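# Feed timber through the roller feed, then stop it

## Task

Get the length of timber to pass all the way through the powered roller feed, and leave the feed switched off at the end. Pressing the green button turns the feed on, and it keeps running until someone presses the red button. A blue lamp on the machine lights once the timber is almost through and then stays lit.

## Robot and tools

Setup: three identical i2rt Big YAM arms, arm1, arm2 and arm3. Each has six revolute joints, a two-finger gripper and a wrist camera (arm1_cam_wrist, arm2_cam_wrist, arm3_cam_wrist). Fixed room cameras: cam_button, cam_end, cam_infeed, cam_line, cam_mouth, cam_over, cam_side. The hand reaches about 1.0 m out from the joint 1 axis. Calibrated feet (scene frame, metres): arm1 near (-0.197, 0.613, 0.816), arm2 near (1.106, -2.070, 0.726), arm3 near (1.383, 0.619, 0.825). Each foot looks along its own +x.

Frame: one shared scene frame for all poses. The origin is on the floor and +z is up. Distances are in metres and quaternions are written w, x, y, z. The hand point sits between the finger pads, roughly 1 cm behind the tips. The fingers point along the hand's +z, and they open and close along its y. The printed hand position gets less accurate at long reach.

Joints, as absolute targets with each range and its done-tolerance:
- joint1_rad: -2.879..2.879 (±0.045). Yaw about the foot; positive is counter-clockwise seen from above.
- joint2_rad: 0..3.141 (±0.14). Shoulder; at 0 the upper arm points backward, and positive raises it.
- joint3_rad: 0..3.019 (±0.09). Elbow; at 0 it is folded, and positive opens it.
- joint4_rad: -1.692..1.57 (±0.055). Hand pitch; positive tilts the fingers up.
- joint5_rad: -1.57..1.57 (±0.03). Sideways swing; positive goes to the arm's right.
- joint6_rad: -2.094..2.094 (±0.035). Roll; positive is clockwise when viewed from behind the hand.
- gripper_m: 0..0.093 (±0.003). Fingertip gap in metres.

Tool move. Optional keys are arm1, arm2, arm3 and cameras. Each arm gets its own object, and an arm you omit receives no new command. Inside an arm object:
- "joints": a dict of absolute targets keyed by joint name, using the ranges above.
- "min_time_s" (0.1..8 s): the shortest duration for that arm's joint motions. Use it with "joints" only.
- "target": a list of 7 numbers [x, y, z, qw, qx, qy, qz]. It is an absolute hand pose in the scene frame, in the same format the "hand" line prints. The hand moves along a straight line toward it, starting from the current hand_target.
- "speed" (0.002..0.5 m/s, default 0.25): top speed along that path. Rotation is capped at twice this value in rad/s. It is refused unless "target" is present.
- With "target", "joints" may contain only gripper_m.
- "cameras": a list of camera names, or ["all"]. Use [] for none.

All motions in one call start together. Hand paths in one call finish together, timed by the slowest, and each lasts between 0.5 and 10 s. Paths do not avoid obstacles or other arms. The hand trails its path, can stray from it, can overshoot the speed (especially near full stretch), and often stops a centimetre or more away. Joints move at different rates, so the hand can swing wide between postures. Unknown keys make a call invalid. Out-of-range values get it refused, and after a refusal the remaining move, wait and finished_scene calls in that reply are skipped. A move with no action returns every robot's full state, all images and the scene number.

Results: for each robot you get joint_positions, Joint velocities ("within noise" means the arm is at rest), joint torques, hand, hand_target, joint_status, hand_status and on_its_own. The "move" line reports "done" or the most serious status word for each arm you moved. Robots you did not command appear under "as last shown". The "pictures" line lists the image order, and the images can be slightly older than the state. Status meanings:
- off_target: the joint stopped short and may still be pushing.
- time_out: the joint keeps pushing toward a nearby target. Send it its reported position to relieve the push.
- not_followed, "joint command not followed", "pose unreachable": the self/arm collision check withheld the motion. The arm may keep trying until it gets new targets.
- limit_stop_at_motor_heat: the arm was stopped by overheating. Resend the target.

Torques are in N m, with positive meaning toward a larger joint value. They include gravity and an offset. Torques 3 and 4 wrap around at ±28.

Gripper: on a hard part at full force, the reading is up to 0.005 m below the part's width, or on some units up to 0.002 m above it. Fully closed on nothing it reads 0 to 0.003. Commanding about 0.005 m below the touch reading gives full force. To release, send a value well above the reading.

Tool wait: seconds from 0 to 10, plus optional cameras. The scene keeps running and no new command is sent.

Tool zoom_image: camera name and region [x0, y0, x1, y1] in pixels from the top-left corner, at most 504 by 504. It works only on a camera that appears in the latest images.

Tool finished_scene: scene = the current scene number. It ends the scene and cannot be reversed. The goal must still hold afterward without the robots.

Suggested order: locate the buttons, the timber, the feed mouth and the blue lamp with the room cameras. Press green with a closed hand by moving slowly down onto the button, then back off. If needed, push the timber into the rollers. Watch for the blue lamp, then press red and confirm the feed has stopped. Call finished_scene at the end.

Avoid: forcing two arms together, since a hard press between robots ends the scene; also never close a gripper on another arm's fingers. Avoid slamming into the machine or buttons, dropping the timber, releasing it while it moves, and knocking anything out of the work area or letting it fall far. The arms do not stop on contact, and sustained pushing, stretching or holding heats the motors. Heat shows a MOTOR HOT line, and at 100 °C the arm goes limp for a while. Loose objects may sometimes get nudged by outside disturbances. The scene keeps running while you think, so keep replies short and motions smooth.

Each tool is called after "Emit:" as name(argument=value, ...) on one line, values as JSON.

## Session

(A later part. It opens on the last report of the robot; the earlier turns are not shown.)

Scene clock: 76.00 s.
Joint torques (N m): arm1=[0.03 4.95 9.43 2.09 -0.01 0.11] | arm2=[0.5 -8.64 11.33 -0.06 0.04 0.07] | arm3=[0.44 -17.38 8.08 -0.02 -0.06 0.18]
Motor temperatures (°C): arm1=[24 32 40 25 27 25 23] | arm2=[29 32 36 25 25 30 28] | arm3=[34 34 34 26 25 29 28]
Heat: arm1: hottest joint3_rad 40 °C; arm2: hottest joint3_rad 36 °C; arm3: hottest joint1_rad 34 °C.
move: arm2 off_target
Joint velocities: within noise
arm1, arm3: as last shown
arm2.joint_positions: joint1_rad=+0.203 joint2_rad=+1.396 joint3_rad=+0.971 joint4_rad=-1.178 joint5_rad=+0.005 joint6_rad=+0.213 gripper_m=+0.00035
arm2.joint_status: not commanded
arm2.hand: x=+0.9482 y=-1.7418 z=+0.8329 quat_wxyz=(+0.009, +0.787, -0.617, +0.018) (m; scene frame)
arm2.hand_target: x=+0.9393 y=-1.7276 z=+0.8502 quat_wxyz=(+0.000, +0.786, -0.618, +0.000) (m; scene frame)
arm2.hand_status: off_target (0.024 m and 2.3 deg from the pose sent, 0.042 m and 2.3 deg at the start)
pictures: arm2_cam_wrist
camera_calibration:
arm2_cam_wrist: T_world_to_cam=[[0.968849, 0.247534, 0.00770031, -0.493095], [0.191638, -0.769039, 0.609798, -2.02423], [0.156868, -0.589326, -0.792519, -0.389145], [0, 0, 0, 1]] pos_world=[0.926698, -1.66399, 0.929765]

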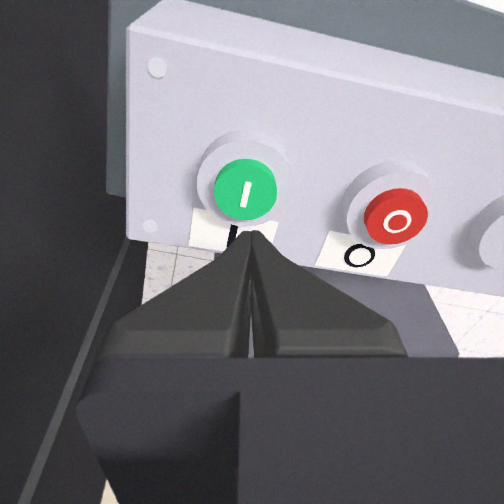

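Emit:
move(arm2={"target": [0.933, -1.713, 0.838, 0, 0.786, -0.618, 0], "speed": 0.1}, cameras=["arm2_cam_wrist"])

Scene clock: 77.13 s.
Joint torques (N m): arm1=[0.09 4.89 9.43 2.07 -0.02 0.11] | arm2=[0.85 -7.3 11.33 0.87 0.03 0.03] | arm3=[0.67 -17.38 8.09 -0.06 -0.05 0.17]
Motor temperatures (°C): arm1=[24 32 40 25 27 25 23] | arm2=[29 32 36 25 25 30 28] | arm3=[34 34 34 26 25 28 28]
Heat: arm1: hottest joint3_rad 40 °C; arm2: hottest joint3_rad 36 °C; arm3: hottest joint1_rad 34 °C.
move: arm2 off_target
Joint velocities: within noise
arm1, arm3: as last shown
arm2.joint_positions: joint1_rad=+0.203 joint2_rad=+1.424 joint3_rad=+0.990 joint4_rad=-1.166 joint5_rad=+0.005 joint6_rad=+0.213 gripper_m=+0.00035
arm2.joint_status: not commanded
arm2.hand: x=+0.9437 y=-1.7328 z=+0.8294 quat_wxyz=(+0.009, +0.787, -0.617, +0.017) (m; scene frame)
arm2.hand_target: x=+0.9334 y=-1.7137 z=+0.8384 quat_wxyz=(+0.000, +0.786, -0.618, +0.000) (m; scene frame)
arm2.hand_status: off_target (0.024 m and 2.2 deg from the pose sent, 0.033 m and 2.3 deg at the start)
pictures: arm2_cam_wrist
camera_calibration:
arm2_cam_wrist: T_world_to_cam=[[0.968864, 0.247488, 0.00724215, -0.490676], [0.192221, -0.770297, 0.608025, -2.01551], [0.156058, -0.587701, -0.793885, -0.381122], [0, 0, 0, 1]] pos_world=[0.922298, -1.65509, 0.926467]

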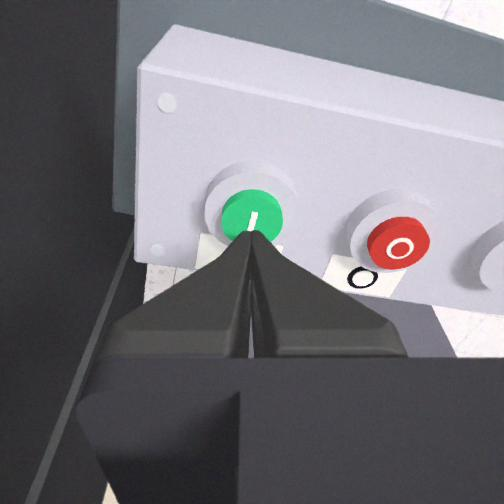

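Emit:
move(arm2={"target": [0.934, -1.712, 0.797, 0, 0.786, -0.618, 0], "speed": 0.08}, cameras=[])

Emit:
move(arm2={"target": [0.98, -1.718, 0.848, 0, 0.786, -0.618, 0], "speed": 0.3}, cameras=[])

Emit:
move(arm2={"target": [0.998, -1.718, 0.79, 0, 0.786, -0.618, 0], "speed": 0.2}, cameras=["cam_button", "cam_over", "cam_side"])

Scene clock: 79.03 s.
Joint torques (N m): arm1=[0.09 5.07 9.47 2.11 -0.01 0.11] | arm2=[0.26 -7.77 7.12 0.34 0.06 -0.01] | arm3=[0.56 -17.32 8.13 -0.03 -0.04 0.17]
Motor temperatures (°C): arm1=[24 32 40 25 27 25 23] | arm2=[29 32 36 25 25 30 28] | arm3=[34 34 34 26 25 28 28]
Heat: arm1: hottest joint3_rad 40 °C; arm2: hottest joint3_rad 36 °C; arm3: hottest joint1_rad 34 °C.
move: arm2 off_target
Joint velocities: within noise
arm1, arm3: as last shown
arm2.joint_positions: joint1_rad=+0.203 joint2_rad=+1.471 joint3_rad=+0.989 joint4_rad=-1.041 joint5_rad=+0.005 joint6_rad=+0.213 gripper_m=+0.00035
arm2.joint_status: not commanded
arm2.hand: x=+0.9311 y=-1.7071 z=+0.8117 quat_wxyz=(-0.008, +0.787, -0.617, -0.017) (m; scene frame)
arm2.hand_target: x=+0.9342 y=-1.7124 z=+0.7975 quat_wxyz=(+0.000, +0.786, -0.618, +0.000) (m; scene frame)
arm2.hand_status: off_target (0.016 m and 2.2 deg from the pose sent, 0.040 m and 2.2 deg at the start)
pictures: none
No camera images: "cameras" was empty.

Scene clock: 80.33 s.
Joint torques (N m): arm1=[-0.03 5.01 9.44 2.09 -0.02 0.11] | arm2=[0.67 -9.52 8.49 0.03 0.03 -0.13] | arm3=[0.38 -17.44 8.1 -0.05 -0.05 0.17]
Motor temperatures (°C): arm1=[24 32 40 25 27 25 23] | arm2=[29 32 36 25 25 30 28] | arm3=[34 34 33 26 25 28 28]
Heat: arm1: hottest joint3_rad 40 °C; arm2: hottest joint3_rad 36 °C; arm3: hottest joint1_rad 34 °C.
move: arm2 done
Joint velocities: within noise
arm1, arm3: as last shown
arm2.joint_positions: joint1_rad=+0.103 joint2_rad=+1.386 joint3_rad=+0.988 joint4_rad=-1.172 joint5_rad=+0.005 joint6_rad=+0.121 gripper_m=+0.00035
arm2.joint_status: not commanded
arm2.hand: x=+0.9785 y=-1.7197 z=+0.8419 quat_wxyz=(+0.002, +0.785, -0.620, +0.003) (m; scene frame)
arm2.hand_target: x=+0.9801 y=-1.7180 z=+0.8480 quat_wxyz=(+0.000, +0.786, -0.618, +0.000) (m; scene frame)
arm2.hand_status: done (0.006 m and 0.5 deg from the pose sent, 0.062 m and 2.2 deg at the start)
pictures: none
No camera images: "cameras" was empty.

Scene clock: 81.43 s.
Joint torques (N m): arm1=[-0.03 5.01 9.44 2.07 -0.02 0.11] | arm2=[-1.32 -5.83 6.16 2.22 0.23 -0.12] | arm3=[0.44 -17.49 8.12 -0.06 -0.04 0.18]
Motor temperatures (°C): arm1=[24 32 40 25 27 25 23] | arm2=[29 32 36 25 25 30 28] | arm3=[34 34 33 26 25 28 28]
Heat: arm1: hottest joint3_rad 40 °C; arm2: hottest joint3_rad 36 °C; arm3: hottest joint1_rad 34 °C.
move: arm2 off_target
Joint velocities: within noise
arm1.joint_positions: joint1_rad=+0.613 joint2_rad=+0.594 joint3_rad=+1.478 joint4_rad=-1.263 joint5_rad=+0.039 joint6_rad=+0.085 gripper_m=+0.09396
arm1.joint_status: not commanded
arm1.hand: x=-0.0691 y=+0.4460 z=+1.4212 quat_wxyz=(-0.522, -0.384, -0.729, +0.222) (m; scene frame)
arm1.hand_target: x=-0.0721 y=+0.4493 z=+1.4299 quat_wxyz=(-0.530, -0.381, -0.723, +0.225) (m; scene frame)
arm1.hand_status: not commanded
arm2.joint_positions: joint1_rad=+0.071 joint2_rad=+1.390 joint3_rad=+0.914 joint4_rad=-1.057 joint5_rad=-0.002 joint6_rad=+0.076 gripper_m=+0.00035
arm2.joint_status: not commanded
arm2.hand: x=+0.9895 y=-1.7185 z=+0.8147 quat_wxyz=(-0.005, +0.788, -0.615, -0.013) (m; scene frame)
arm2.hand_target: x=+0.9982 y=-1.7197 z=+0.7913 quat_wxyz=(+0.000, +0.786, -0.618, +0.000) (m; scene frame)
arm2.hand_status: off_target (0.026 m and 1.7 deg from the pose sent, 0.055 m and 0.5 deg at the start)
arm3.joint_positions: joint1_rad=-0.059 joint2_rad=+1.745 joint3_rad=+1.555 joint4_rad=-1.375 joint5_rad=-0.012 joint6_rad=-1.743 gripper_m=+0.08494
arm3.joint_status: not commanded
arm3.hand: x=+1.2942 y=+0.0953 z=+0.9943 quat_wxyz=(-0.001, -0.001, -1.000, +0.001) (m; scene frame)
arm3.hand_target: x=+1.2999 y=+0.0999 z=+1.0000 quat_wxyz=(+0.000, +0.000, -1.000, +0.000) (m; scene frame)
arm3.hand_status: not commanded
pictures: cam_button, cam_over, cam_side

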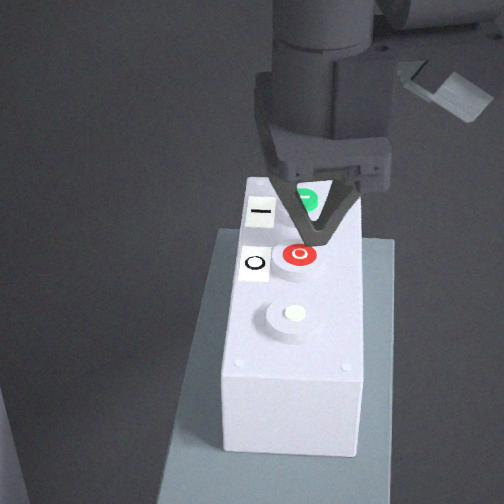

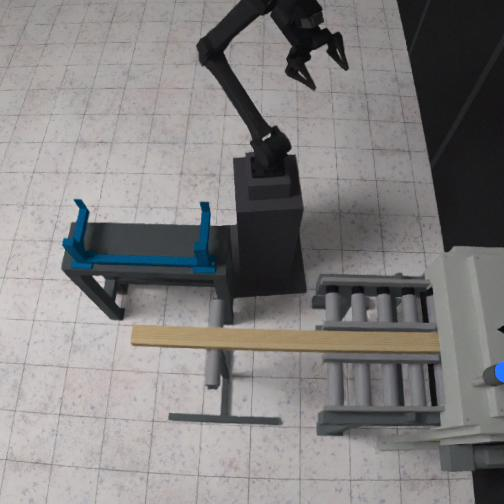

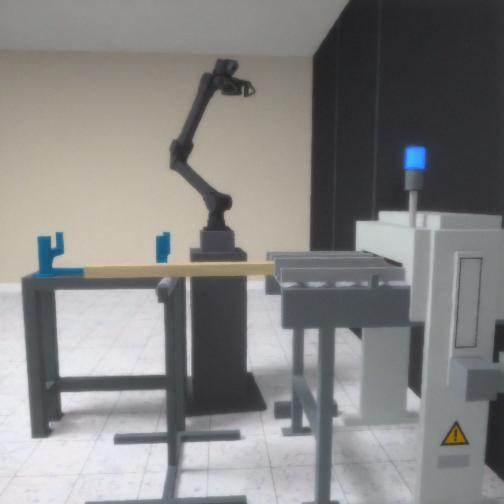

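Emit:
move(arm2={"target": [0.96, -1.735, 0.88, 0, 0.786, -0.618, 0], "speed": 0.15}, cameras=[])

Emit:
move(arm2={"target": [0.940, -1.735, 0.832, 0, 0.786, -0.618, 0], "speed": 0.1}, cameras=["cam_button", "cam_over", "arm2_cam_wrist"])

Scene clock: 83.63 s.
Joint torques (N m): arm1=[0.09 5.01 9.39 2.07 -0.02 0.11] | arm2=[0.97 -9.17 11.41 0.12 0.06 0.08] | arm3=[0.62 -17.44 8.1 -0.05 -0.04 0.17]
Motor temperatures (°C): arm1=[24 32 40 25 27 25 23] | arm2=[29 32 36 25 25 30 28] | arm3=[34 34 33 26 25 28 28]
Heat: arm1: hottest joint3_rad 40 °C; arm2: hottest joint3_rad 36 °C; arm3: hottest joint1_rad 34 °C.
move: arm2 off_target
Joint velocities: within noise
arm1, arm3: as last shown
arm2.joint_positions: joint1_rad=+0.158 joint2_rad=+1.329 joint3_rad=+0.988 joint4_rad=-1.263 joint5_rad=+0.003 joint6_rad=+0.169 gripper_m=+0.00035
arm2.joint_status: not commanded
arm2.hand: x=+0.9684 y=-1.7475 z=+0.8618 quat_wxyz=(+0.011, +0.787, -0.617, +0.018) (m; scene frame)
arm2.hand_target: x=+0.9603 y=-1.7356 z=+0.8800 quat_wxyz=(+0.000, +0.786, -0.618, +0.000) (m; scene frame)
arm2.hand_status: off_target (0.024 m and 2.4 deg from the pose sent, 0.073 m and 1.7 deg at the start)
pictures: none
No camera images: "cameras" was empty.

Scene clock: 84.87 s.
Joint torques (N m): arm1=[0.03 5.07 9.42 2.09 -0.02 0.11] | arm2=[0.79 -7.59 7.98 0.79 0.09 0.13] | arm3=[0.62 -17.32 8.16 -0.05 -0.03 0.18]
Motor temperatures (°C): arm1=[24 32 40 25 27 25 23] | arm2=[29 32 36 25 25 30 28] | arm3=[34 34 33 26 25 28 28]
Heat: arm1: hottest joint3_rad 40 °C; arm2: hottest joint3_rad 36 °C; arm3: hottest joint1_rad 34 °C.
move: arm2 done
Joint velocities: within noise
arm1, arm3: as last shown
arm2.joint_positions: joint1_rad=+0.206 joint2_rad=+1.377 joint3_rad=+0.969 joint4_rad=-1.147 joint5_rad=+0.003 joint6_rad=+0.218 gripper_m=+0.00035
arm2.joint_status: not commanded
arm2.hand: x=+0.9440 y=-1.7358 z=+0.8385 quat_wxyz=(-0.001, +0.786, -0.618, -0.004) (m; scene frame)
arm2.hand_target: x=+0.9402 y=-1.7351 z=+0.8320 quat_wxyz=(+0.000, +0.786, -0.618, +0.000) (m; scene frame)
arm2.hand_status: done (0.008 m and 0.5 deg from the pose sent, 0.043 m and 2.4 deg at the start)
pictures: arm2_cam_wrist, cam_button, cam_over
camera_calibration:
arm2_cam_wrist: T_world_to_cam=[[0.969535, 0.244922, -0.00388714, -0.486023], [0.202981, -0.794424, 0.572441, -2.04567], [0.137115, -0.555791, -0.819937, -0.280539], [0, 0, 0, 1]] pos_world=[0.924914, -1.66201, 0.939113]

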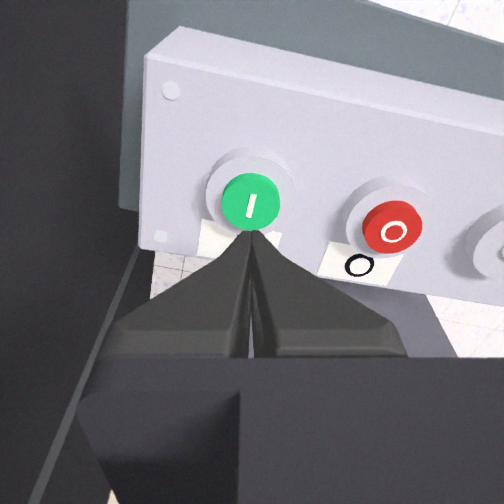

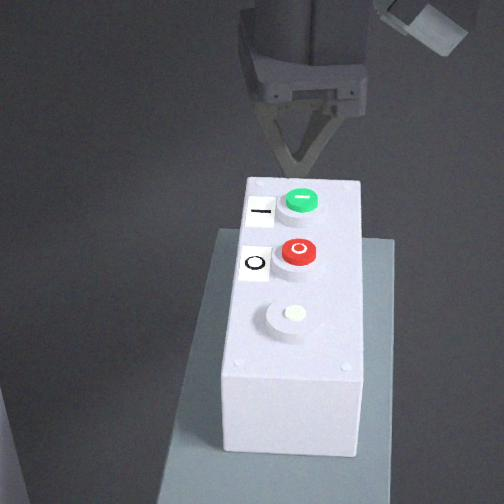

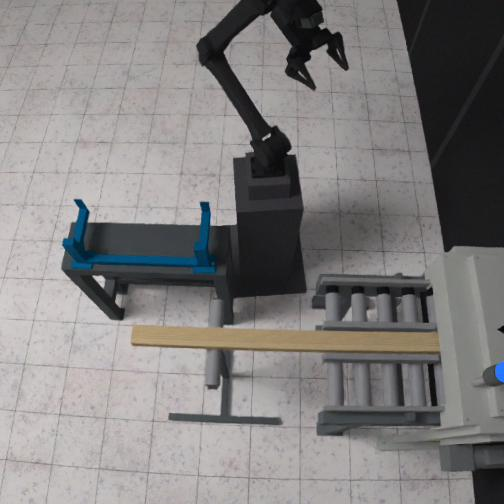

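Emit:
move(arm2={"target": [0.939, -1.729, 0.795, 0, 0.786, -0.618, 0], "speed": 0.08}, cameras=["cam_button"])

Scene clock: 86.00 s.
Joint torques (N m): arm1=[0.03 4.89 9.47 2.09 -0.02 0.11] | arm2=[0.26 -6.36 6.53 1.78 0.1 0.06] | arm3=[0.26 -17.32 8.12 -0.1 -0.04 0.17]
Motor temperatures (°C): arm1=[24 32 40 25 27 25 23] | arm2=[29 32 36 25 25 30 28] | arm3=[34 34 33 26 25 28 28]
Heat: arm1: hottest joint3_rad 40 °C; arm2: hottest joint3_rad 36 °C; arm3: hottest joint1_rad 34 °C.
move: arm2 off_target
Joint velocities: within noise
arm1, arm3: as last shown
arm2.joint_positions: joint1_rad=+0.206 joint2_rad=+1.414 joint3_rad=+0.940 joint4_rad=-1.064 joint5_rad=+0.003 joint6_rad=+0.218 gripper_m=+0.00035
arm2.joint_status: not commanded
arm2.hand: x=+0.9405 y=-1.7291 z=+0.8157 quat_wxyz=(-0.004, +0.786, -0.618, -0.012) (m; scene frame)
arm2.hand_target: x=+0.9395 y=-1.7299 z=+0.7959 quat_wxyz=(+0.000, +0.786, -0.618, +0.000) (m; scene frame)
arm2.hand_status: off_target (0.021 m and 1.4 deg from the pose sent, 0.044 m and 0.5 deg at the start)
pictures: cam_button

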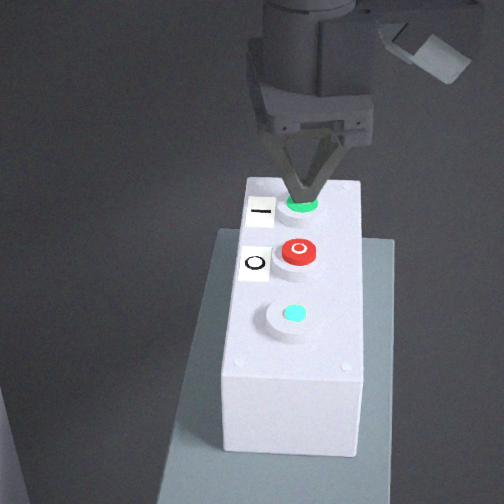

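Emit:
move(arm2={"target": [0.97, -1.731, 0.845, 0, 0.786, -0.618, 0], "speed": 0.3})

Emit:
move(arm2={"target": [0.998, -1.727, 0.79, 0, 0.786, -0.618, 0], "speed": 0.08}, cameras=["cam_button", "cam_over"])

Scene clock: 87.33 s.
Joint torques (N m): arm1=[0.09 5.13 9.42 2.09 -0.02 0.11] | arm2=[-0.73 -9.52 9.77 -0.09 0.06 -0.11] | arm3=[0.62 -17.32 8.12 -0.1 -0.05 0.17]
Motor temperatures (°C): arm1=[24 32 40 25 27 25 23] | arm2=[29 32 36 25 25 30 27] | arm3=[34 34 33 26 25 28 28]
Heat: arm1: hottest joint3_rad 40 °C; arm2: hottest joint3_rad 36 °C; arm3: hottest joint1_rad 34 °C.
move: arm2 off_target
Joint velocities: within noise
arm1, arm3: as last shown
arm2.joint_positions: joint1_rad=+0.143 joint2_rad=+1.372 joint3_rad=+0.940 joint4_rad=-1.164 joint5_rad=+0.005 joint6_rad=+0.160 gripper_m=+0.00035
arm2.joint_status: not commanded
arm2.hand: x=+0.9715 y=-1.7409 z=+0.8302 quat_wxyz=(+0.009, +0.785, -0.620, +0.015) (m; scene frame)
arm2.hand_target: x=+0.9701 y=-1.7313 z=+0.8450 quat_wxyz=(+0.000, +0.786, -0.618, +0.000) (m; scene frame)
arm2.hand_status: off_target (0.018 m and 2.0 deg from the pose sent, 0.042 m and 1.4 deg at the start)
pictures: none

Scene clock: 88.77 s.
Joint torques (N m): arm1=[0.09 5.01 9.44 2.1 -0.02 0.11] | arm2=[-2.08 -5.36 5.96 2.36 0.42 -0.13] | arm3=[0.56 -17.38 8.13 -0.05 -0.05 0.18]
Motor temperatures (°C): arm1=[24 32 40 25 27 25 23] | arm2=[29 32 36 25 25 30 27] | arm3=[34 34 33 26 25 28 28]
Heat: arm1: hottest joint3_rad 40 °C; arm2: hottest joint3_rad 36 °C; arm3: hottest joint1_rad 34 °C.
move: arm2 off_target
Joint velocities: within noise
arm1, arm3: as last shown
arm2.joint_positions: joint1_rad=+0.087 joint2_rad=+1.372 joint3_rad=+0.893 joint4_rad=-1.065 joint5_rad=-0.007 joint6_rad=+0.085 gripper_m=+0.00035
arm2.joint_status: not commanded
arm2.hand: x=+0.9863 y=-1.7301 z=+0.8138 quat_wxyz=(+0.000, +0.791, -0.612, -0.010) (m; scene frame)
arm2.hand_target: x=+0.9980 y=-1.7288 z=+0.7915 quat_wxyz=(+0.000, +0.786, -0.618, +0.000) (m; scene frame)
arm2.hand_status: off_target (0.027 m and 1.5 deg from the pose sent, 0.050 m and 2.0 deg at the start)
pictures: cam_button, cam_over

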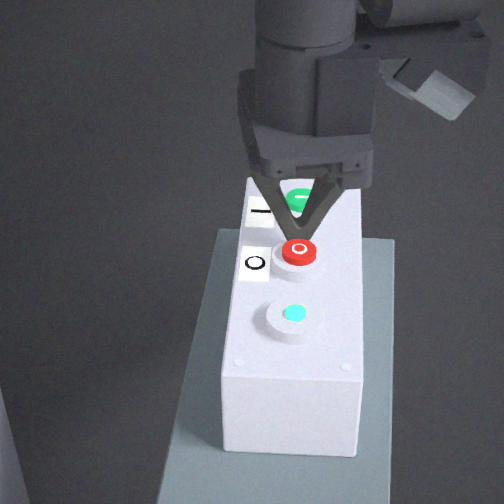

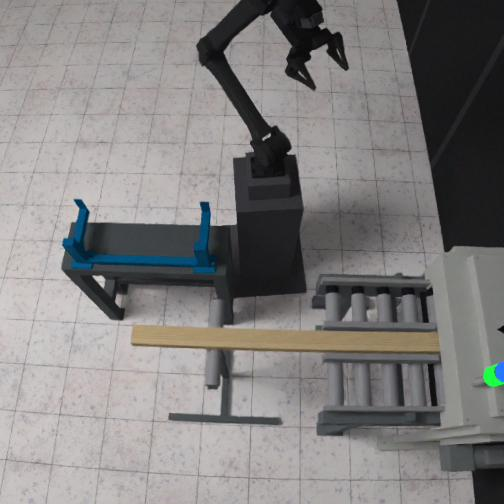

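Emit:
move(arm2={"target": [1.0, -1.733, 0.845, 0, 0.786, -0.618, 0], "speed": 0.2}, cameras=["cam_over", "cam_button", "arm1_cam_wrist"])

Scene clock: 93.00 s.
Joint torques (N m): arm1=[-0.03 5.01 9.43 2.1 -0.01 0.12] | arm2=[-0.44 -8.53 10.96 -0.13 0.07 -0.11] | arm3=[0.38 -17.38 8.12 -0.03 -0.05 0.17]
Motor temperatures (°C): arm1=[24 32 40 25 27 25 23] | arm2=[29 32 36 25 25 30 27] | arm3=[34 34 33 26 25 28 28]
Heat: arm1: hottest joint3_rad 40 °C; arm2: hottest joint3_rad 36 °C; arm3: hottest joint1_rad 34 °C.
move: arm2 off_target
Joint velocities: within noise
arm1, arm3: as last shown
arm2.joint_positions: joint1_rad=+0.067 joint2_rad=+1.337 joint3_rad=+0.893 joint4_rad=-1.165 joint5_rad=+0.003 joint6_rad=+0.081 gripper_m=+0.00035
arm2.joint_status: not commanded
arm2.hand: x=+1.0023 y=-1.7495 z=+0.8257 quat_wxyz=(+0.014, +0.785, -0.619, +0.019) (m; scene frame)
arm2.hand_target: x=+1.0003 y=-1.7337 z=+0.8449 quat_wxyz=(+0.000, +0.786, -0.618, +0.000) (m; scene frame)
arm2.hand_status: off_target (0.026 m and 2.7 deg from the pose sent, 0.034 m and 1.5 deg at the start)
pictures: arm1_cam_wrist, cam_button, cam_over

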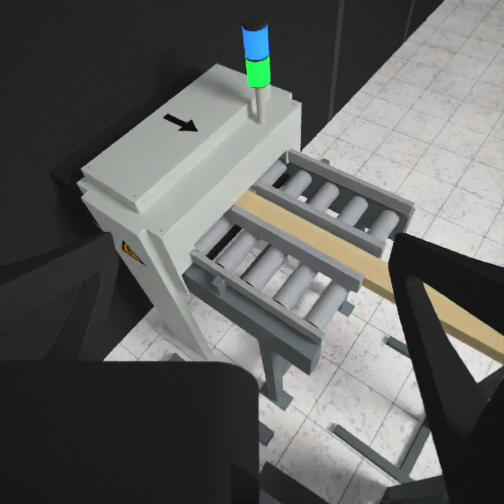

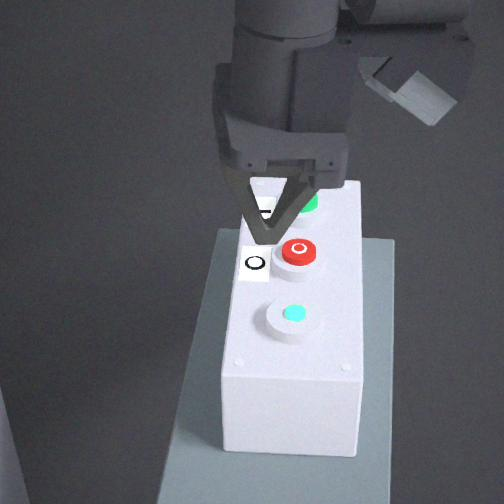

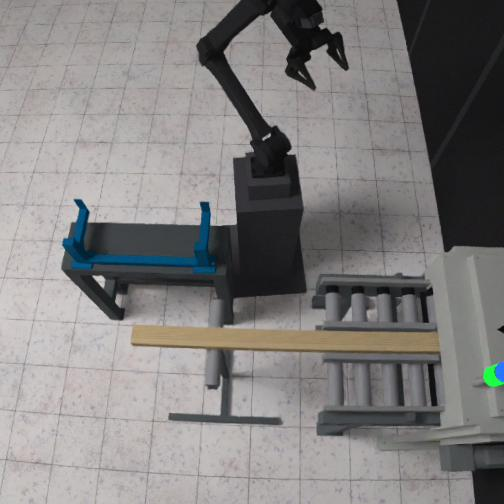

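Emit:
move(arm2={"target": [0.998, -1.724, 0.84, 0, 0.786, -0.618, 0], "speed": 0.1})

Emit:
move(arm2={"target": [0.998, -1.724, 0.79, 0, 0.786, -0.618, 0], "speed": 0.08}, cameras=["cam_button", "cam_over", "cam_end", "cam_side"])

Scene clock: 94.13 s.
Joint torques (N m): arm1=[0.03 5.07 9.46 2.09 -0.02 0.11] | arm2=[-0.32 -6.65 11.06 0.62 0.07 -0.12] | arm3=[0.5 -17.44 8.06 -0.06 -0.04 0.18]
Motor temperatures (°C): arm1=[24 32 40 25 27 25 23] | arm2=[29 32 36 25 25 30 27] | arm3=[34 34 33 26 25 28 28]
Heat: arm1: hottest joint3_rad 40 °C; arm2: hottest joint3_rad 36 °C; arm3: hottest joint1_rad 34 °C.
move: arm2 off_target
Joint velocities: within noise
arm1, arm3: as last shown
arm2.joint_positions: joint1_rad=+0.067 joint2_rad=+1.337 joint3_rad=+0.904 joint4_rad=-1.165 joint5_rad=+0.003 joint6_rad=+0.080 gripper_m=+0.00035
arm2.joint_status: not commanded
arm2.hand: x=+1.0009 y=-1.7450 z=+0.8295 quat_wxyz=(+0.011, +0.786, -0.618, +0.015) (m; scene frame)
arm2.hand_target: x=+0.9983 y=-1.7247 z=+0.8403 quat_wxyz=(+0.000, +0.786, -0.618, +0.000) (m; scene frame)
arm2.hand_status: off_target (0.024 m and 2.1 deg from the pose sent, 0.030 m and 2.7 deg at the start)
pictures: none

Scene clock: 95.27 s.
Joint torques (N m): arm1=[-0.09 5.01 9.44 2.11 -0.02 0.11] | arm2=[-0.91 -5.3 6.43 2.37 0.06 -0.11] | arm3=[0.73 -17.73 8.1 -0.02 -0.04 0.17]
Motor temperatures (°C): arm1=[24 32 40 25 27 25 23] | arm2=[29 32 36 25 25 30 27] | arm3=[34 34 33 26 25 28 28]
Heat: arm1: hottest joint3_rad 40 °C; arm2: hottest joint3_rad 36 °C; arm3: hottest joint1_rad 34 °C.
move: arm2 off_target
Joint velocities: within noise
arm1.joint_positions: joint1_rad=+0.613 joint2_rad=+0.594 joint3_rad=+1.478 joint4_rad=-1.263 joint5_rad=+0.039 joint6_rad=+0.085 gripper_m=+0.09396
arm1.joint_status: not commanded
arm1.hand: x=-0.0691 y=+0.4460 z=+1.4212 quat_wxyz=(-0.522, -0.384, -0.729, +0.222) (m; scene frame)
arm1.hand_target: x=-0.0721 y=+0.4493 z=+1.4299 quat_wxyz=(-0.530, -0.381, -0.723, +0.225) (m; scene frame)
arm1.hand_status: not commanded
arm2.joint_positions: joint1_rad=+0.066 joint2_rad=+1.371 joint3_rad=+0.895 joint4_rad=-1.056 joint5_rad=+0.003 joint6_rad=+0.079 gripper_m=+0.00035
arm2.joint_status: not commanded
arm2.hand: x=+0.9940 y=-1.7240 z=+0.8150 quat_wxyz=(-0.008, +0.786, -0.618, -0.013) (m; scene frame)
arm2.hand_target: x=+0.9983 y=-1.7255 z=+0.7914 quat_wxyz=(+0.000, +0.786, -0.618, +0.000) (m; scene frame)
arm2.hand_status: off_target (0.025 m and 1.7 deg from the pose sent, 0.045 m and 2.1 deg at the start)
arm3.joint_positions: joint1_rad=-0.059 joint2_rad=+1.745 joint3_rad=+1.555 joint4_rad=-1.375 joint5_rad=-0.012 joint6_rad=-1.743 gripper_m=+0.08494
arm3.joint_status: not commanded
arm3.hand: x=+1.2942 y=+0.0953 z=+0.9943 quat_wxyz=(-0.001, -0.001, -1.000, +0.001) (m; scene frame)
arm3.hand_target: x=+1.2999 y=+0.0999 z=+1.0000 quat_wxyz=(+0.000, +0.000, -1.000, +0.000) (m; scene frame)
arm3.hand_status: not commanded
pictures: cam_button, cam_end, cam_over, cam_side

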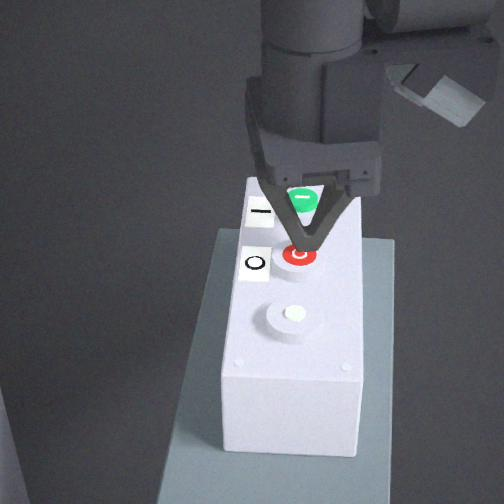

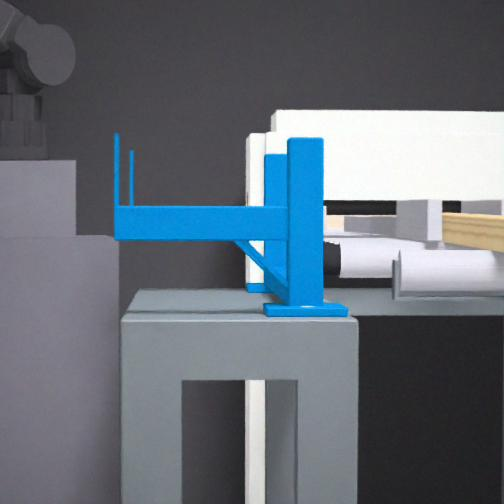

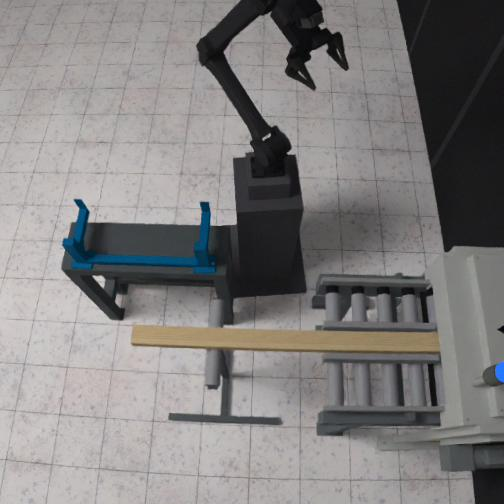

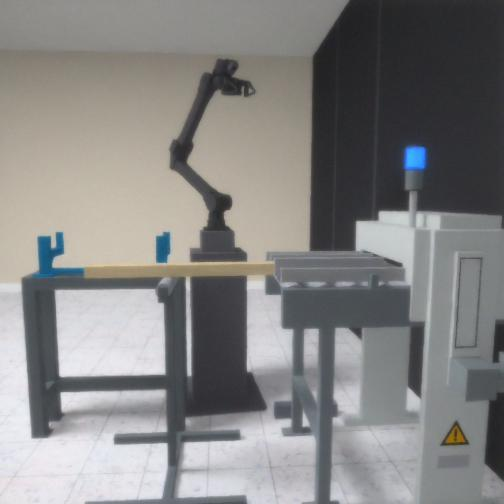

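Emit:
move(arm1={"target": [-0.05, 0.12, 1.1, 0, 0, 1, 0], "speed": 0.4, "joints": {"gripper_m": 0.093}}, arm2={"target": [1.0, -1.75, 0.9, 0, 0.786, -0.618, 0], "speed": 0.2}, cameras=["arm1_cam_wrist", "cam_over"])

Scene clock: 98.77 s.
Joint torques (N m): arm1=[1.03 -17.44 13.52 -0.12 -0.01 -0.06] | arm2=[1.08 -8.64 11.74 -0.09 0.04 0.04] | arm3=[0.44 -17.32 8.1 -0.1 -0.07 0.2]
Motor temperatures (°C): arm1=[24 32 41 25 27 25 23] | arm2=[29 32 36 25 25 30 27] | arm3=[34 35 32 26 25 28 28]
Heat: arm1: hottest joint3_rad 41 °C; arm2: hottest joint3_rad 36 °C; arm3: hottest joint2_rad 35 °C.
move: arm1 off_target; arm2 off_target
Joint velocities: within noise
arm1.joint_positions: joint1_rad=+0.189 joint2_rad=+1.687 joint3_rad=+1.735 joint4_rad=-1.647 joint5_rad=+0.013 joint6_rad=-1.250 gripper_m=+0.09309
arm1.joint_status: all done
arm1.hand: x=-0.0564 y=+0.1279 z=+1.0889 quat_wxyz=(+0.002, -0.012, -1.000, -0.010) (m; scene frame)
arm1.hand_target: x=-0.0501 y=+0.1205 z=+1.0999 quat_wxyz=(+0.000, +0.000, -1.000, +0.000) (m; scene frame)
arm1.hand_status: off_target (0.015 m and 1.8 deg from the pose sent, 0.458 m and 86.4 deg at the start)
arm2.joint_positions: joint1_rad=+0.067 joint2_rad=+1.244 joint3_rad=+0.956 joint4_rad=-1.327 joint5_rad=+0.003 joint6_rad=+0.079 gripper_m=+0.00035
arm2.joint_status: not commanded
arm2.hand: x=+1.0073 y=-1.7638 z=+0.8778 quat_wxyz=(+0.015, +0.786, -0.618, +0.022) (m; scene frame)
arm2.hand_target: x=+1.0003 y=-1.7508 z=+0.8999 quat_wxyz=(+0.000, +0.786, -0.618, +0.000) (m; scene frame)
arm2.hand_status: off_target (0.027 m and 3.1 deg from the pose sent, 0.089 m and 1.7 deg at the start)
arm3: as last shown
pictures: arm1_cam_wrist, cam_over
camera_calibration:
arm1_cam_wrist: T_world_to_cam=[[-0.01022, -0.999489, -0.0303005, 0.16075], [-0.810104, -0.00948802, 0.586209, -0.678686], [-0.586197, 0.0305376, -0.809593, 0.972612], [0, 0, 0, 1]] pos_world=[0.0219785, 0.124527, 1.19014]

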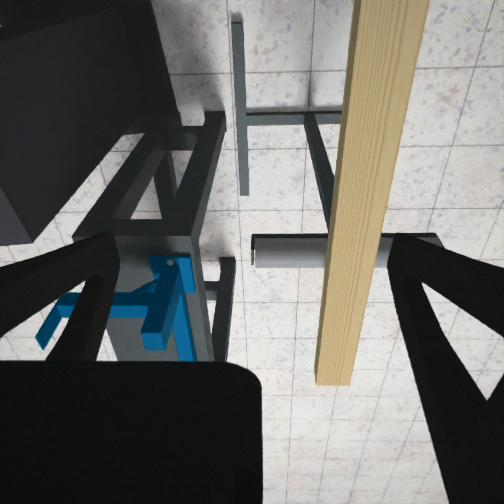

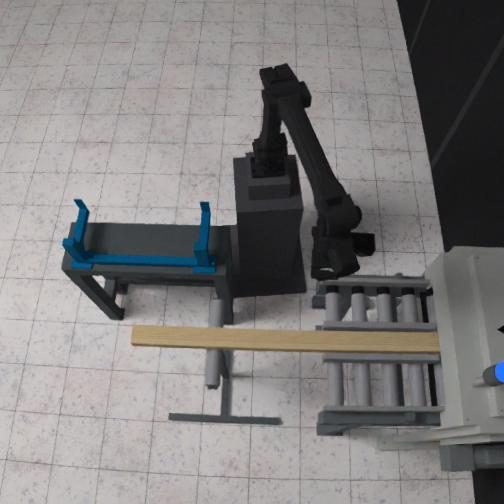

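Emit:
move(arm1={"target": [-0.045, 0.0, 0.93, 0, 0, 1, 0], "speed": 0.3}, cameras=["arm1_cam_wrist"])

Scene clock: 100.83 s.
Joint torques (N m): arm1=[-0.21 -23.41 13.07 0.36 -0.07 -0.05] | arm2=[0.62 -7.94 11.79 -0.08 0.07 0.09] | arm3=[0.5 -17.26 8.09 -0.09 -0.05 0.17]
Motor temperatures (°C): arm1=[24 32 41 25 27 25 23] | arm2=[29 32 36 25 25 30 27] | arm3=[34 35 32 25 25 28 28]
Heat: arm1: hottest joint3_rad 41 °C; arm2: hottest joint3_rad 36 °C; arm3: hottest joint2_rad 35 °C.
move: arm1 off_target
Joint velocities: within noise
arm1.joint_positions: joint1_rad=+0.150 joint2_rad=+2.043 joint3_rad=+1.818 joint4_rad=-1.382 joint5_rad=+0.015 joint6_rad=-1.304 gripper_m=+0.09309
arm1.joint_status: not commanded
arm1.hand: x=-0.0448 y=+0.0155 z=+0.9238 quat_wxyz=(+0.003, -0.004, -1.000, -0.015) (m; scene frame)
arm1.hand_target: x=-0.0452 y=+0.0006 z=+0.9300 quat_wxyz=(+0.000, +0.000, -1.000, +0.000) (m; scene frame)
arm1.hand_status: off_target (0.017 m and 1.8 deg from the pose sent, 0.204 m and 1.8 deg at the start)
arm2, arm3: as last shown
pictures: arm1_cam_wrist
camera_calibration:
arm1_cam_wrist: T_world_to_cam=[[0.0047345, -0.999247, -0.0385151, 0.0517401], [-0.808531, -0.0264893, 0.587858, -0.574744], [-0.588435, 0.0283574, -0.808047, 0.847701], [0, 0, 0, 1]] pos_world=[0.0338737, 0.0124379, 1.02484]

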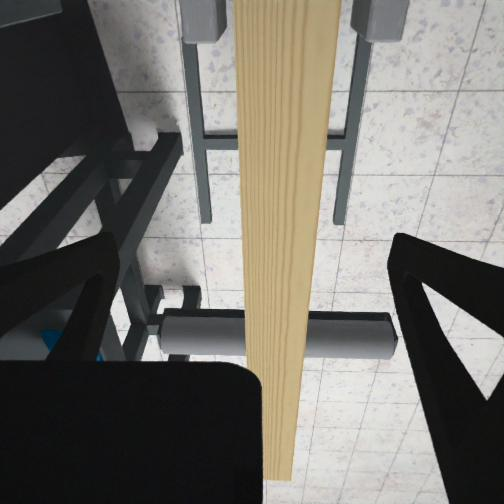

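Emit:
move(arm1={"target": [-0.045, -0.013, 0.84, 0, 0, 1, 0], "speed": 0.2})

Emit:
move(arm1={"target": [-0.045, -0.013, 0.762, 0, 0, 1, 0], "speed": 0.15}, cameras=["arm1_cam_wrist", "cam_end", "cam_over"])

Scene clock: 102.33 s.
Joint torques (N m): arm1=[-0.44 -24.06 10.33 0.72 -0.06 -0.05] | arm2=[1.03 -7.59 11.77 -0.16 0.06 0.11] | arm3=[0.56 -17.2 8.08 -0.05 -0.06 0.18]
Motor temperatures (°C): arm1=[24 33 41 25 27 25 23] | arm2=[29 32 36 25 25 30 27] | arm3=[34 35 32 25 25 28 28]
Heat: arm1: hottest joint3_rad 41 °C; arm2: hottest joint3_rad 36 °C; arm3: hottest joint2_rad 35 °C.
move: arm1 off_target
Joint velocities: within noise
arm1.joint_positions: joint1_rad=+0.147 joint2_rad=+2.143 joint3_rad=+1.783 joint4_rad=-1.218 joint5_rad=+0.015 joint6_rad=-1.311 gripper_m=+0.09309
arm1.joint_status: not commanded
arm1.hand: x=-0.0399 y=-0.0062 z=+0.8497 quat_wxyz=(+0.000, -0.002, -1.000, -0.001) (m; scene frame)
arm1.hand_target: x=-0.0451 y=-0.0126 z=+0.8400 quat_wxyz=(+0.000, +0.000, -1.000, +0.000) (m; scene frame)
arm1.hand_status: off_target (0.013 m and 0.3 deg from the pose sent, 0.089 m and 1.8 deg at the start)
arm2, arm3: as last shown
pictures: none

Scene clock: 103.57 s.
Joint torques (N m): arm1=[-0.5 -24.47 9.57 0.75 -0.07 -0.04] | arm2=[0.67 -8.7 11.73 -0.12 0.02 0.06] | arm3=[0.21 -17.38 8.1 -0.06 -0.03 0.17]
Motor temperatures (°C): arm1=[24 33 40 25 27 25 23] | arm2=[29 32 37 25 25 30 27] | arm3=[34 35 32 25 25 28 28]
Heat: arm1: hottest joint3_rad 40 °C; arm2: hottest joint3_rad 37 °C; arm3: hottest joint2_rad 35 °C.
move: arm1 off_target
Joint velocities: within noise
arm1.joint_positions: joint1_rad=+0.146 joint2_rad=+2.232 joint3_rad=+1.727 joint4_rad=-1.067 joint5_rad=+0.015 joint6_rad=-1.313 gripper_m=+0.09309
arm1.joint_status: not commanded
arm1.hand: x=-0.0389 y=-0.0089 z=+0.7751 quat_wxyz=(-0.001, -0.002, -1.000, +0.003) (m; scene frame)
arm1.hand_target: x=-0.0451 y=-0.0126 z=+0.7621 quat_wxyz=(+0.000, +0.000, -1.000, +0.000) (m; scene frame)
arm1.hand_status: off_target (0.015 m and 0.4 deg from the pose sent, 0.088 m and 0.3 deg at the start)
arm2, arm3: as last shown
pictures: arm1_cam_wrist, cam_end, cam_over
camera_calibration:
arm1_cam_wrist: T_world_to_cam=[[0.00894468, -0.999951, -0.00421943, -0.00482869], [-0.813712, -0.00973115, 0.581186, -0.478071], [-0.581199, -0.00176512, -0.81376, 0.7361], [0, 0, 0, 1]] pos_world=[0.0388518, -0.00818132, 0.876837]

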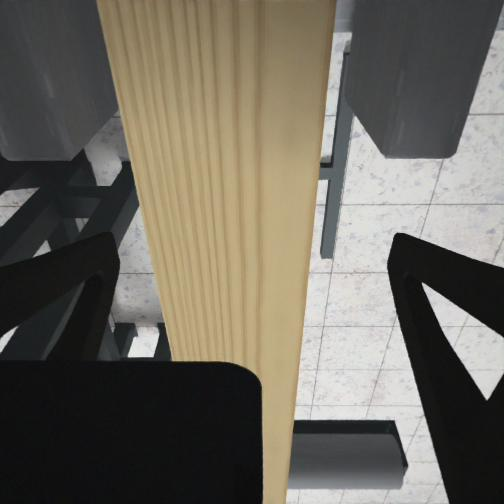

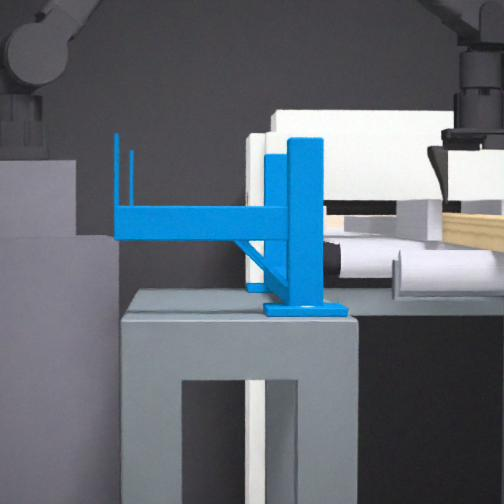

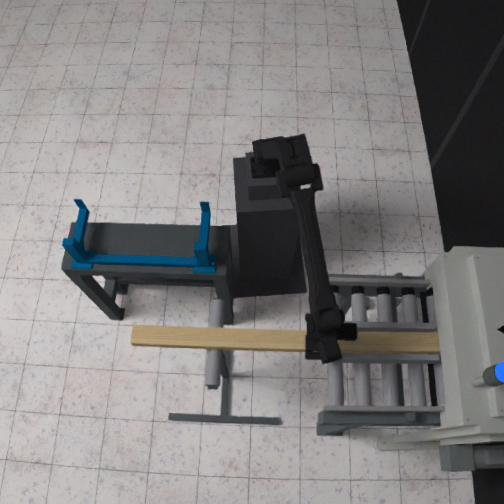

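Emit:
move(arm1={"target": [-0.045, -0.004, 0.735, 0, 0, 1, 0], "speed": 0.1}, cameras=["arm1_cam_wrist", "cam_end"])

Scene clock: 104.77 s.
Joint torques (N m): arm1=[-0.44 -23.12 8.38 0.79 -0.07 -0.02] | arm2=[1.44 -8 11.75 -0.23 0.02 0.06] | arm3=[0.38 -17.38 8.13 -0.02 -0.03 0.17]
Motor temperatures (°C): arm1=[24 33 40 25 27 25 23] | arm2=[29 32 37 25 25 30 27] | arm3=[34 35 32 25 25 28 28]
Heat: arm1: hottest joint3_rad 40 °C; arm2: hottest joint3_rad 37 °C; arm3: hottest joint2_rad 35 °C.
move: arm1 off_target
Joint velocities: within noise
arm1.joint_positions: joint1_rad=+0.146 joint2_rad=+2.237 joint3_rad=+1.689 joint4_rad=-1.001 joint5_rad=+0.015 joint6_rad=-1.314 gripper_m=+0.09309
arm1.joint_status: not commanded
arm1.hand: x=-0.0390 y=-0.0078 z=+0.7596 quat_wxyz=(-0.004, -0.002, -1.000, +0.014) (m; scene frame)
arm1.hand_target: x=-0.0451 y=-0.0032 z=+0.7357 quat_wxyz=(+0.000, +0.000, -1.000, +0.000) (m; scene frame)
arm1.hand_status: off_target (0.026 m and 1.7 deg from the pose sent, 0.041 m and 0.4 deg at the start)
arm2, arm3: as last shown
pictures: arm1_cam_wrist, cam_end
camera_calibration:
arm1_cam_wrist: T_world_to_cam=[[0.00883629, -0.999793, 0.0183384, -0.0209749], [-0.81713, 0.00335136, 0.576444, -0.465535], [-0.576386, -0.0200785, -0.816931, 0.726], [0, 0, 0, 1]] pos_world=[0.0382392, -0.00483342, 0.861831]

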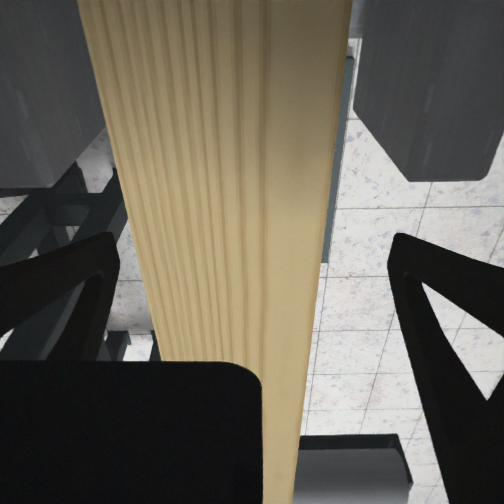

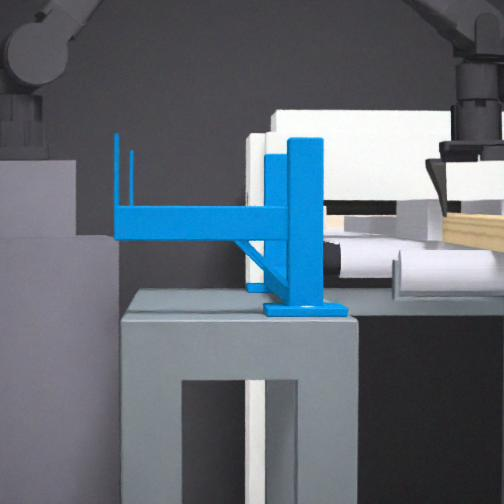

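Emit:
move(arm1={"joints": {"gripper_m": 0.05}}, cameras=["arm1_cam_wrist"])

Scene clock: 105.47 s.
Joint torques (N m): arm1=[-0.26 -22.95 8.92 0.87 -0.05 -0.01] | arm2=[1.85 -8 11.69 -0.06 0.04 0.07] | arm3=[0.26 -17.44 8.12 -0.02 -0.03 0.18]
Motor temperatures (°C): arm1=[24 33 40 25 27 25 23] | arm2=[29 32 37 25 25 30 27] | arm3=[34 35 32 25 25 28 28]
Heat: arm1: hottest joint3_rad 40 °C; arm2: hottest joint3_rad 37 °C; arm3: hottest joint2_rad 35 °C.
move: arm1 off_target
Joint velocities: within noise
arm1.joint_positions: joint1_rad=+0.146 joint2_rad=+2.237 joint3_rad=+1.682 joint4_rad=-1.003 joint5_rad=+0.014 joint6_rad=-1.314 gripper_m=+0.06009
arm1.joint_status: gripper_m off_target (ended at +0.06012, target +0.05000)
arm1.hand: x=-0.0398 y=-0.0041 z=+0.7572 quat_wxyz=(-0.003, -0.002, -1.000, +0.009) (m; scene frame)
arm1.hand_target: x=-0.0451 y=-0.0033 z=+0.7357 quat_wxyz=(+0.000, +0.000, -1.000, +0.000) (m; scene frame)
arm1.hand_status: not commanded
arm2, arm3: as last shown
pictures: arm1_cam_wrist
camera_calibration:
arm1_cam_wrist: T_world_to_cam=[[0.0094557, -0.999915, 0.00895534, -0.0100019], [-0.816131, -0.00254236, 0.577861, -0.465884], [-0.57779, -0.0127728, -0.816086, 0.722876], [0, 0, 0, 1]] pos_world=[0.0375425, -0.0019523, 0.859235]

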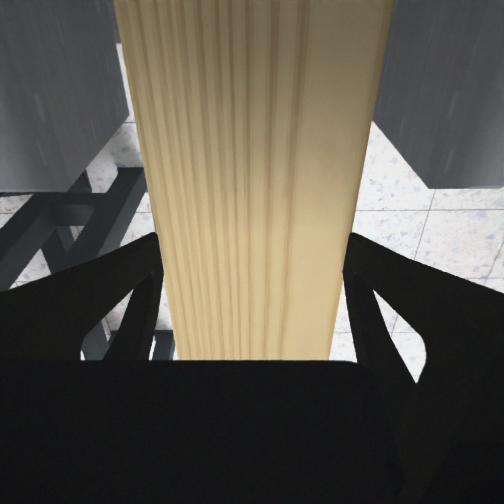

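Emit:
move(arm1={"target": [-0.215, -0.006, 0.745, 0, 0, 1, 0], "speed": 0.12}, cameras=["cam_over", "cam_side", "arm1_cam_wrist"])

Scene clock: 107.70 s.
Joint torques (N m): arm1=[0.09 -24 8.42 0.69 -0.09 -0.04] | arm2=[1.08 -8.35 11.97 0.05 0 0.09] | arm3=[0.44 -17.49 8.08 -0.01 -0.05 0.17]
Motor temperatures (°C): arm1=[24 34 40 25 27 25 24] | arm2=[29 32 37 25 25 29 27] | arm3=[34 35 32 25 25 28 28]
Heat: arm1: hottest joint3_rad 40 °C; arm2: hottest joint3_rad 37 °C; arm3: hottest joint2_rad 35 °C.
move: arm1 off_target
Joint velocities: within noise
arm1.joint_positions: joint1_rad=-0.129 joint2_rad=+2.202 joint3_rad=+1.620 joint4_rad=-0.984 joint5_rad=+0.016 joint6_rad=-1.581 gripper_m=+0.06014
arm1.joint_status: not commanded
arm1.hand: x=-0.2131 y=-0.0069 z=+0.7556 quat_wxyz=(+0.000, -0.006, -1.000, +0.004) (m; scene frame)
arm1.hand_target: x=-0.2149 y=-0.0059 z=+0.7453 quat_wxyz=(+0.000, +0.000, -1.000, +0.000) (m; scene frame)
arm1.hand_status: off_target (0.011 m and 0.8 deg from the pose sent, 0.176 m and 1.1 deg at the start)
arm2, arm3: as last shown
pictures: arm1_cam_wrist, cam_over, cam_side
camera_calibration:
arm1_cam_wrist: T_world_to_cam=[[0.00195664, -0.999995, -0.0022976, -0.00425614], [-0.812738, -0.00292888, 0.582622, -0.609294], [-0.582626, 0.000727364, -0.81274, 0.617976], [0, 0, 0, 1]] pos_world=[-0.13514, -0.00649016, 0.857232]

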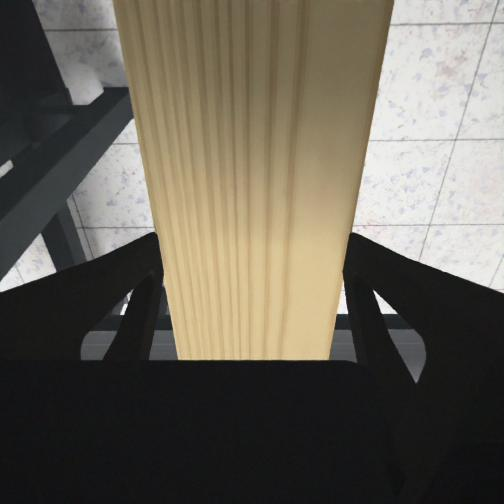

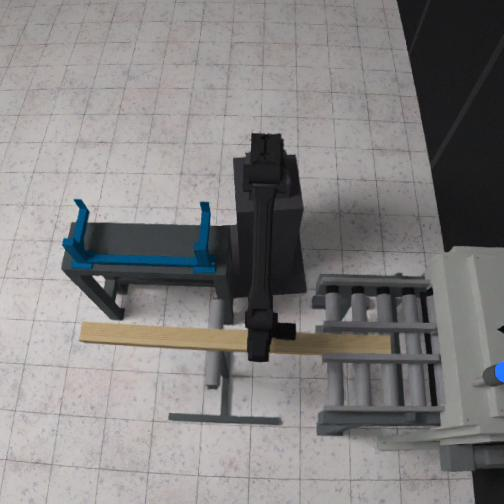

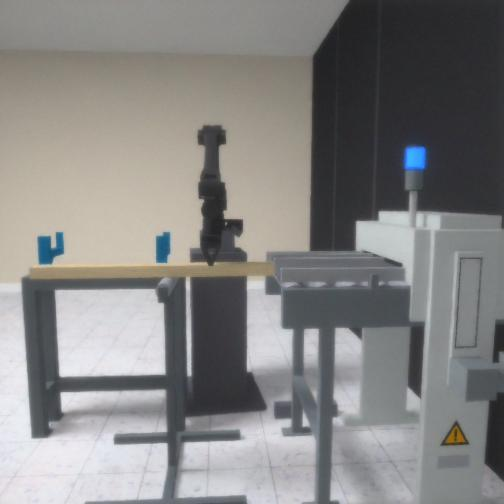

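Emit:
move(arm1={"joints": {"gripper_m": 0.09}})

Emit:
move(arm1={"target": [-0.215, -0.006, 0.9, 0, 0, 1, 0], "speed": 0.15}, cameras=["cam_over", "cam_side"])

Scene clock: 108.50 s.
Joint torques (N m): arm1=[0.03 -24.06 8.42 0.66 -0.09 -0.04] | arm2=[0.97 -8 11.59 -0.09 0.05 0.07] | arm3=[0.67 -17.38 8.06 -0.08 -0.05 0.18]
Motor temperatures (°C): arm1=[24 34 40 25 27 25 24] | arm2=[29 32 37 25 25 29 27] | arm3=[34 35 32 25 25 28 28]
Heat: arm1: hottest joint3_rad 40 °C; arm2: hottest joint3_rad 37 °C; arm3: hottest joint2_rad 35 °C.
move: arm1 done
Joint velocities: within noise
arm1.joint_positions: joint1_rad=-0.129 joint2_rad=+2.202 joint3_rad=+1.619 joint4_rad=-0.984 joint5_rad=+0.016 joint6_rad=-1.581 gripper_m=+0.08985
arm1.joint_status: all done
arm1.hand: x=-0.2131 y=-0.0067 z=+0.7554 quat_wxyz=(+0.000, -0.006, -1.000, +0.003) (m; scene frame)
arm1.hand_target: x=-0.2149 y=-0.0059 z=+0.7452 quat_wxyz=(+0.000, +0.000, -1.000, +0.000) (m; scene frame)
arm1.hand_status: not commanded
arm2: as last shown
arm3.joint_positions: joint1_rad=-0.059 joint2_rad=+1.745 joint3_rad=+1.555 joint4_rad=-1.375 joint5_rad=-0.012 joint6_rad=-1.743 gripper_m=+0.08494
arm3.joint_status: not commanded
arm3.hand: x=+1.2942 y=+0.0953 z=+0.9943 quat_wxyz=(-0.001, -0.001, -1.000, +0.001) (m; scene frame)
arm3.hand_target: x=+1.2999 y=+0.0999 z=+1.0000 quat_wxyz=(+0.000, +0.000, -1.000, +0.000) (m; scene frame)
arm3.hand_status: not commanded
pictures: none

Scene clock: 110.30 s.
Joint torques (N m): arm1=[0.5 -24 12.68 -0.17 -0.08 0] | arm2=[0.5 -8.29 11.84 -0.23 0.07 0.09] | arm3=[0.26 -17.44 8.14 -0.13 -0.04 0.16]
Motor temperatures (°C): arm1=[24 34 40 25 27 25 24] | arm2=[29 32 37 25 25 29 27] | arm3=[34 35 32 25 25 28 28]
Heat: arm1: hottest joint3_rad 40 °C; arm2: hottest joint3_rad 37 °C; arm3: hottest joint2_rad 35 °C.
move: arm1 off_target
Joint velocities: within noise
arm1.joint_positions: joint1_rad=-0.129 joint2_rad=+2.033 joint3_rad=+1.714 joint4_rad=-1.278 joint5_rad=+0.016 joint6_rad=-1.581 gripper_m=+0.08994
arm1.joint_status: not commanded
arm1.hand: x=-0.2151 y=+0.0062 z=+0.8883 quat_wxyz=(-0.001, -0.005, -1.000, -0.012) (m; scene frame)
arm1.hand_target: x=-0.2148 y=-0.0054 z=+0.9000 quat_wxyz=(+0.000, +0.000, -1.000, +0.000) (m; scene frame)
arm1.hand_status: off_target (0.017 m and 1.5 deg from the pose sent, 0.145 m and 0.8 deg at the start)
arm2.joint_positions: joint1_rad=+0.067 joint2_rad=+1.244 joint3_rad=+0.956 joint4_rad=-1.327 joint5_rad=+0.003 joint6_rad=+0.079 gripper_m=+0.00035
arm2.joint_status: not commanded
arm2.hand: x=+1.0073 y=-1.7638 z=+0.8778 quat_wxyz=(+0.015, +0.786, -0.618, +0.022) (m; scene frame)
arm2.hand_target: x=+1.0003 y=-1.7508 z=+0.8999 quat_wxyz=(+0.000, +0.786, -0.618, +0.000) (m; scene frame)
arm2.hand_status: not commanded
arm3: as last shown
pictures: cam_over, cam_side

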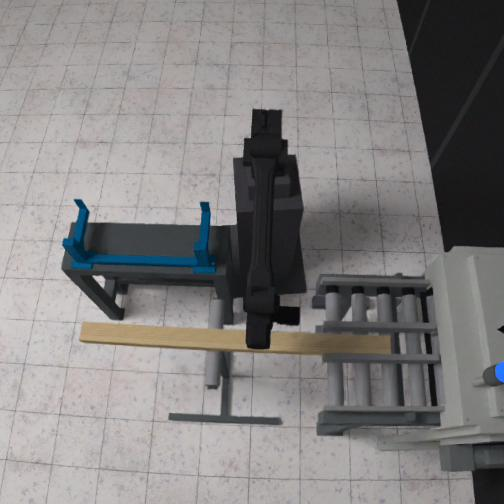

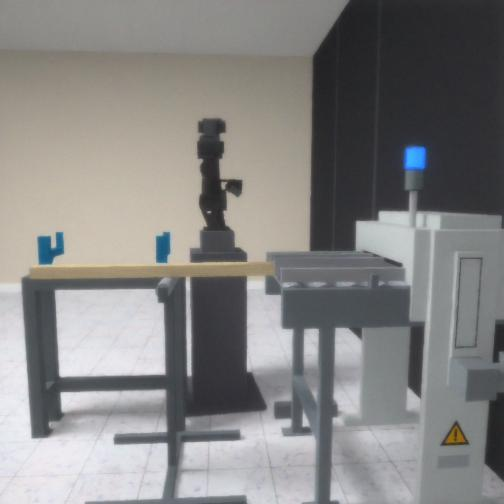

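Emit:
finished_scene(scene=1)

The scene is finished: the task was done.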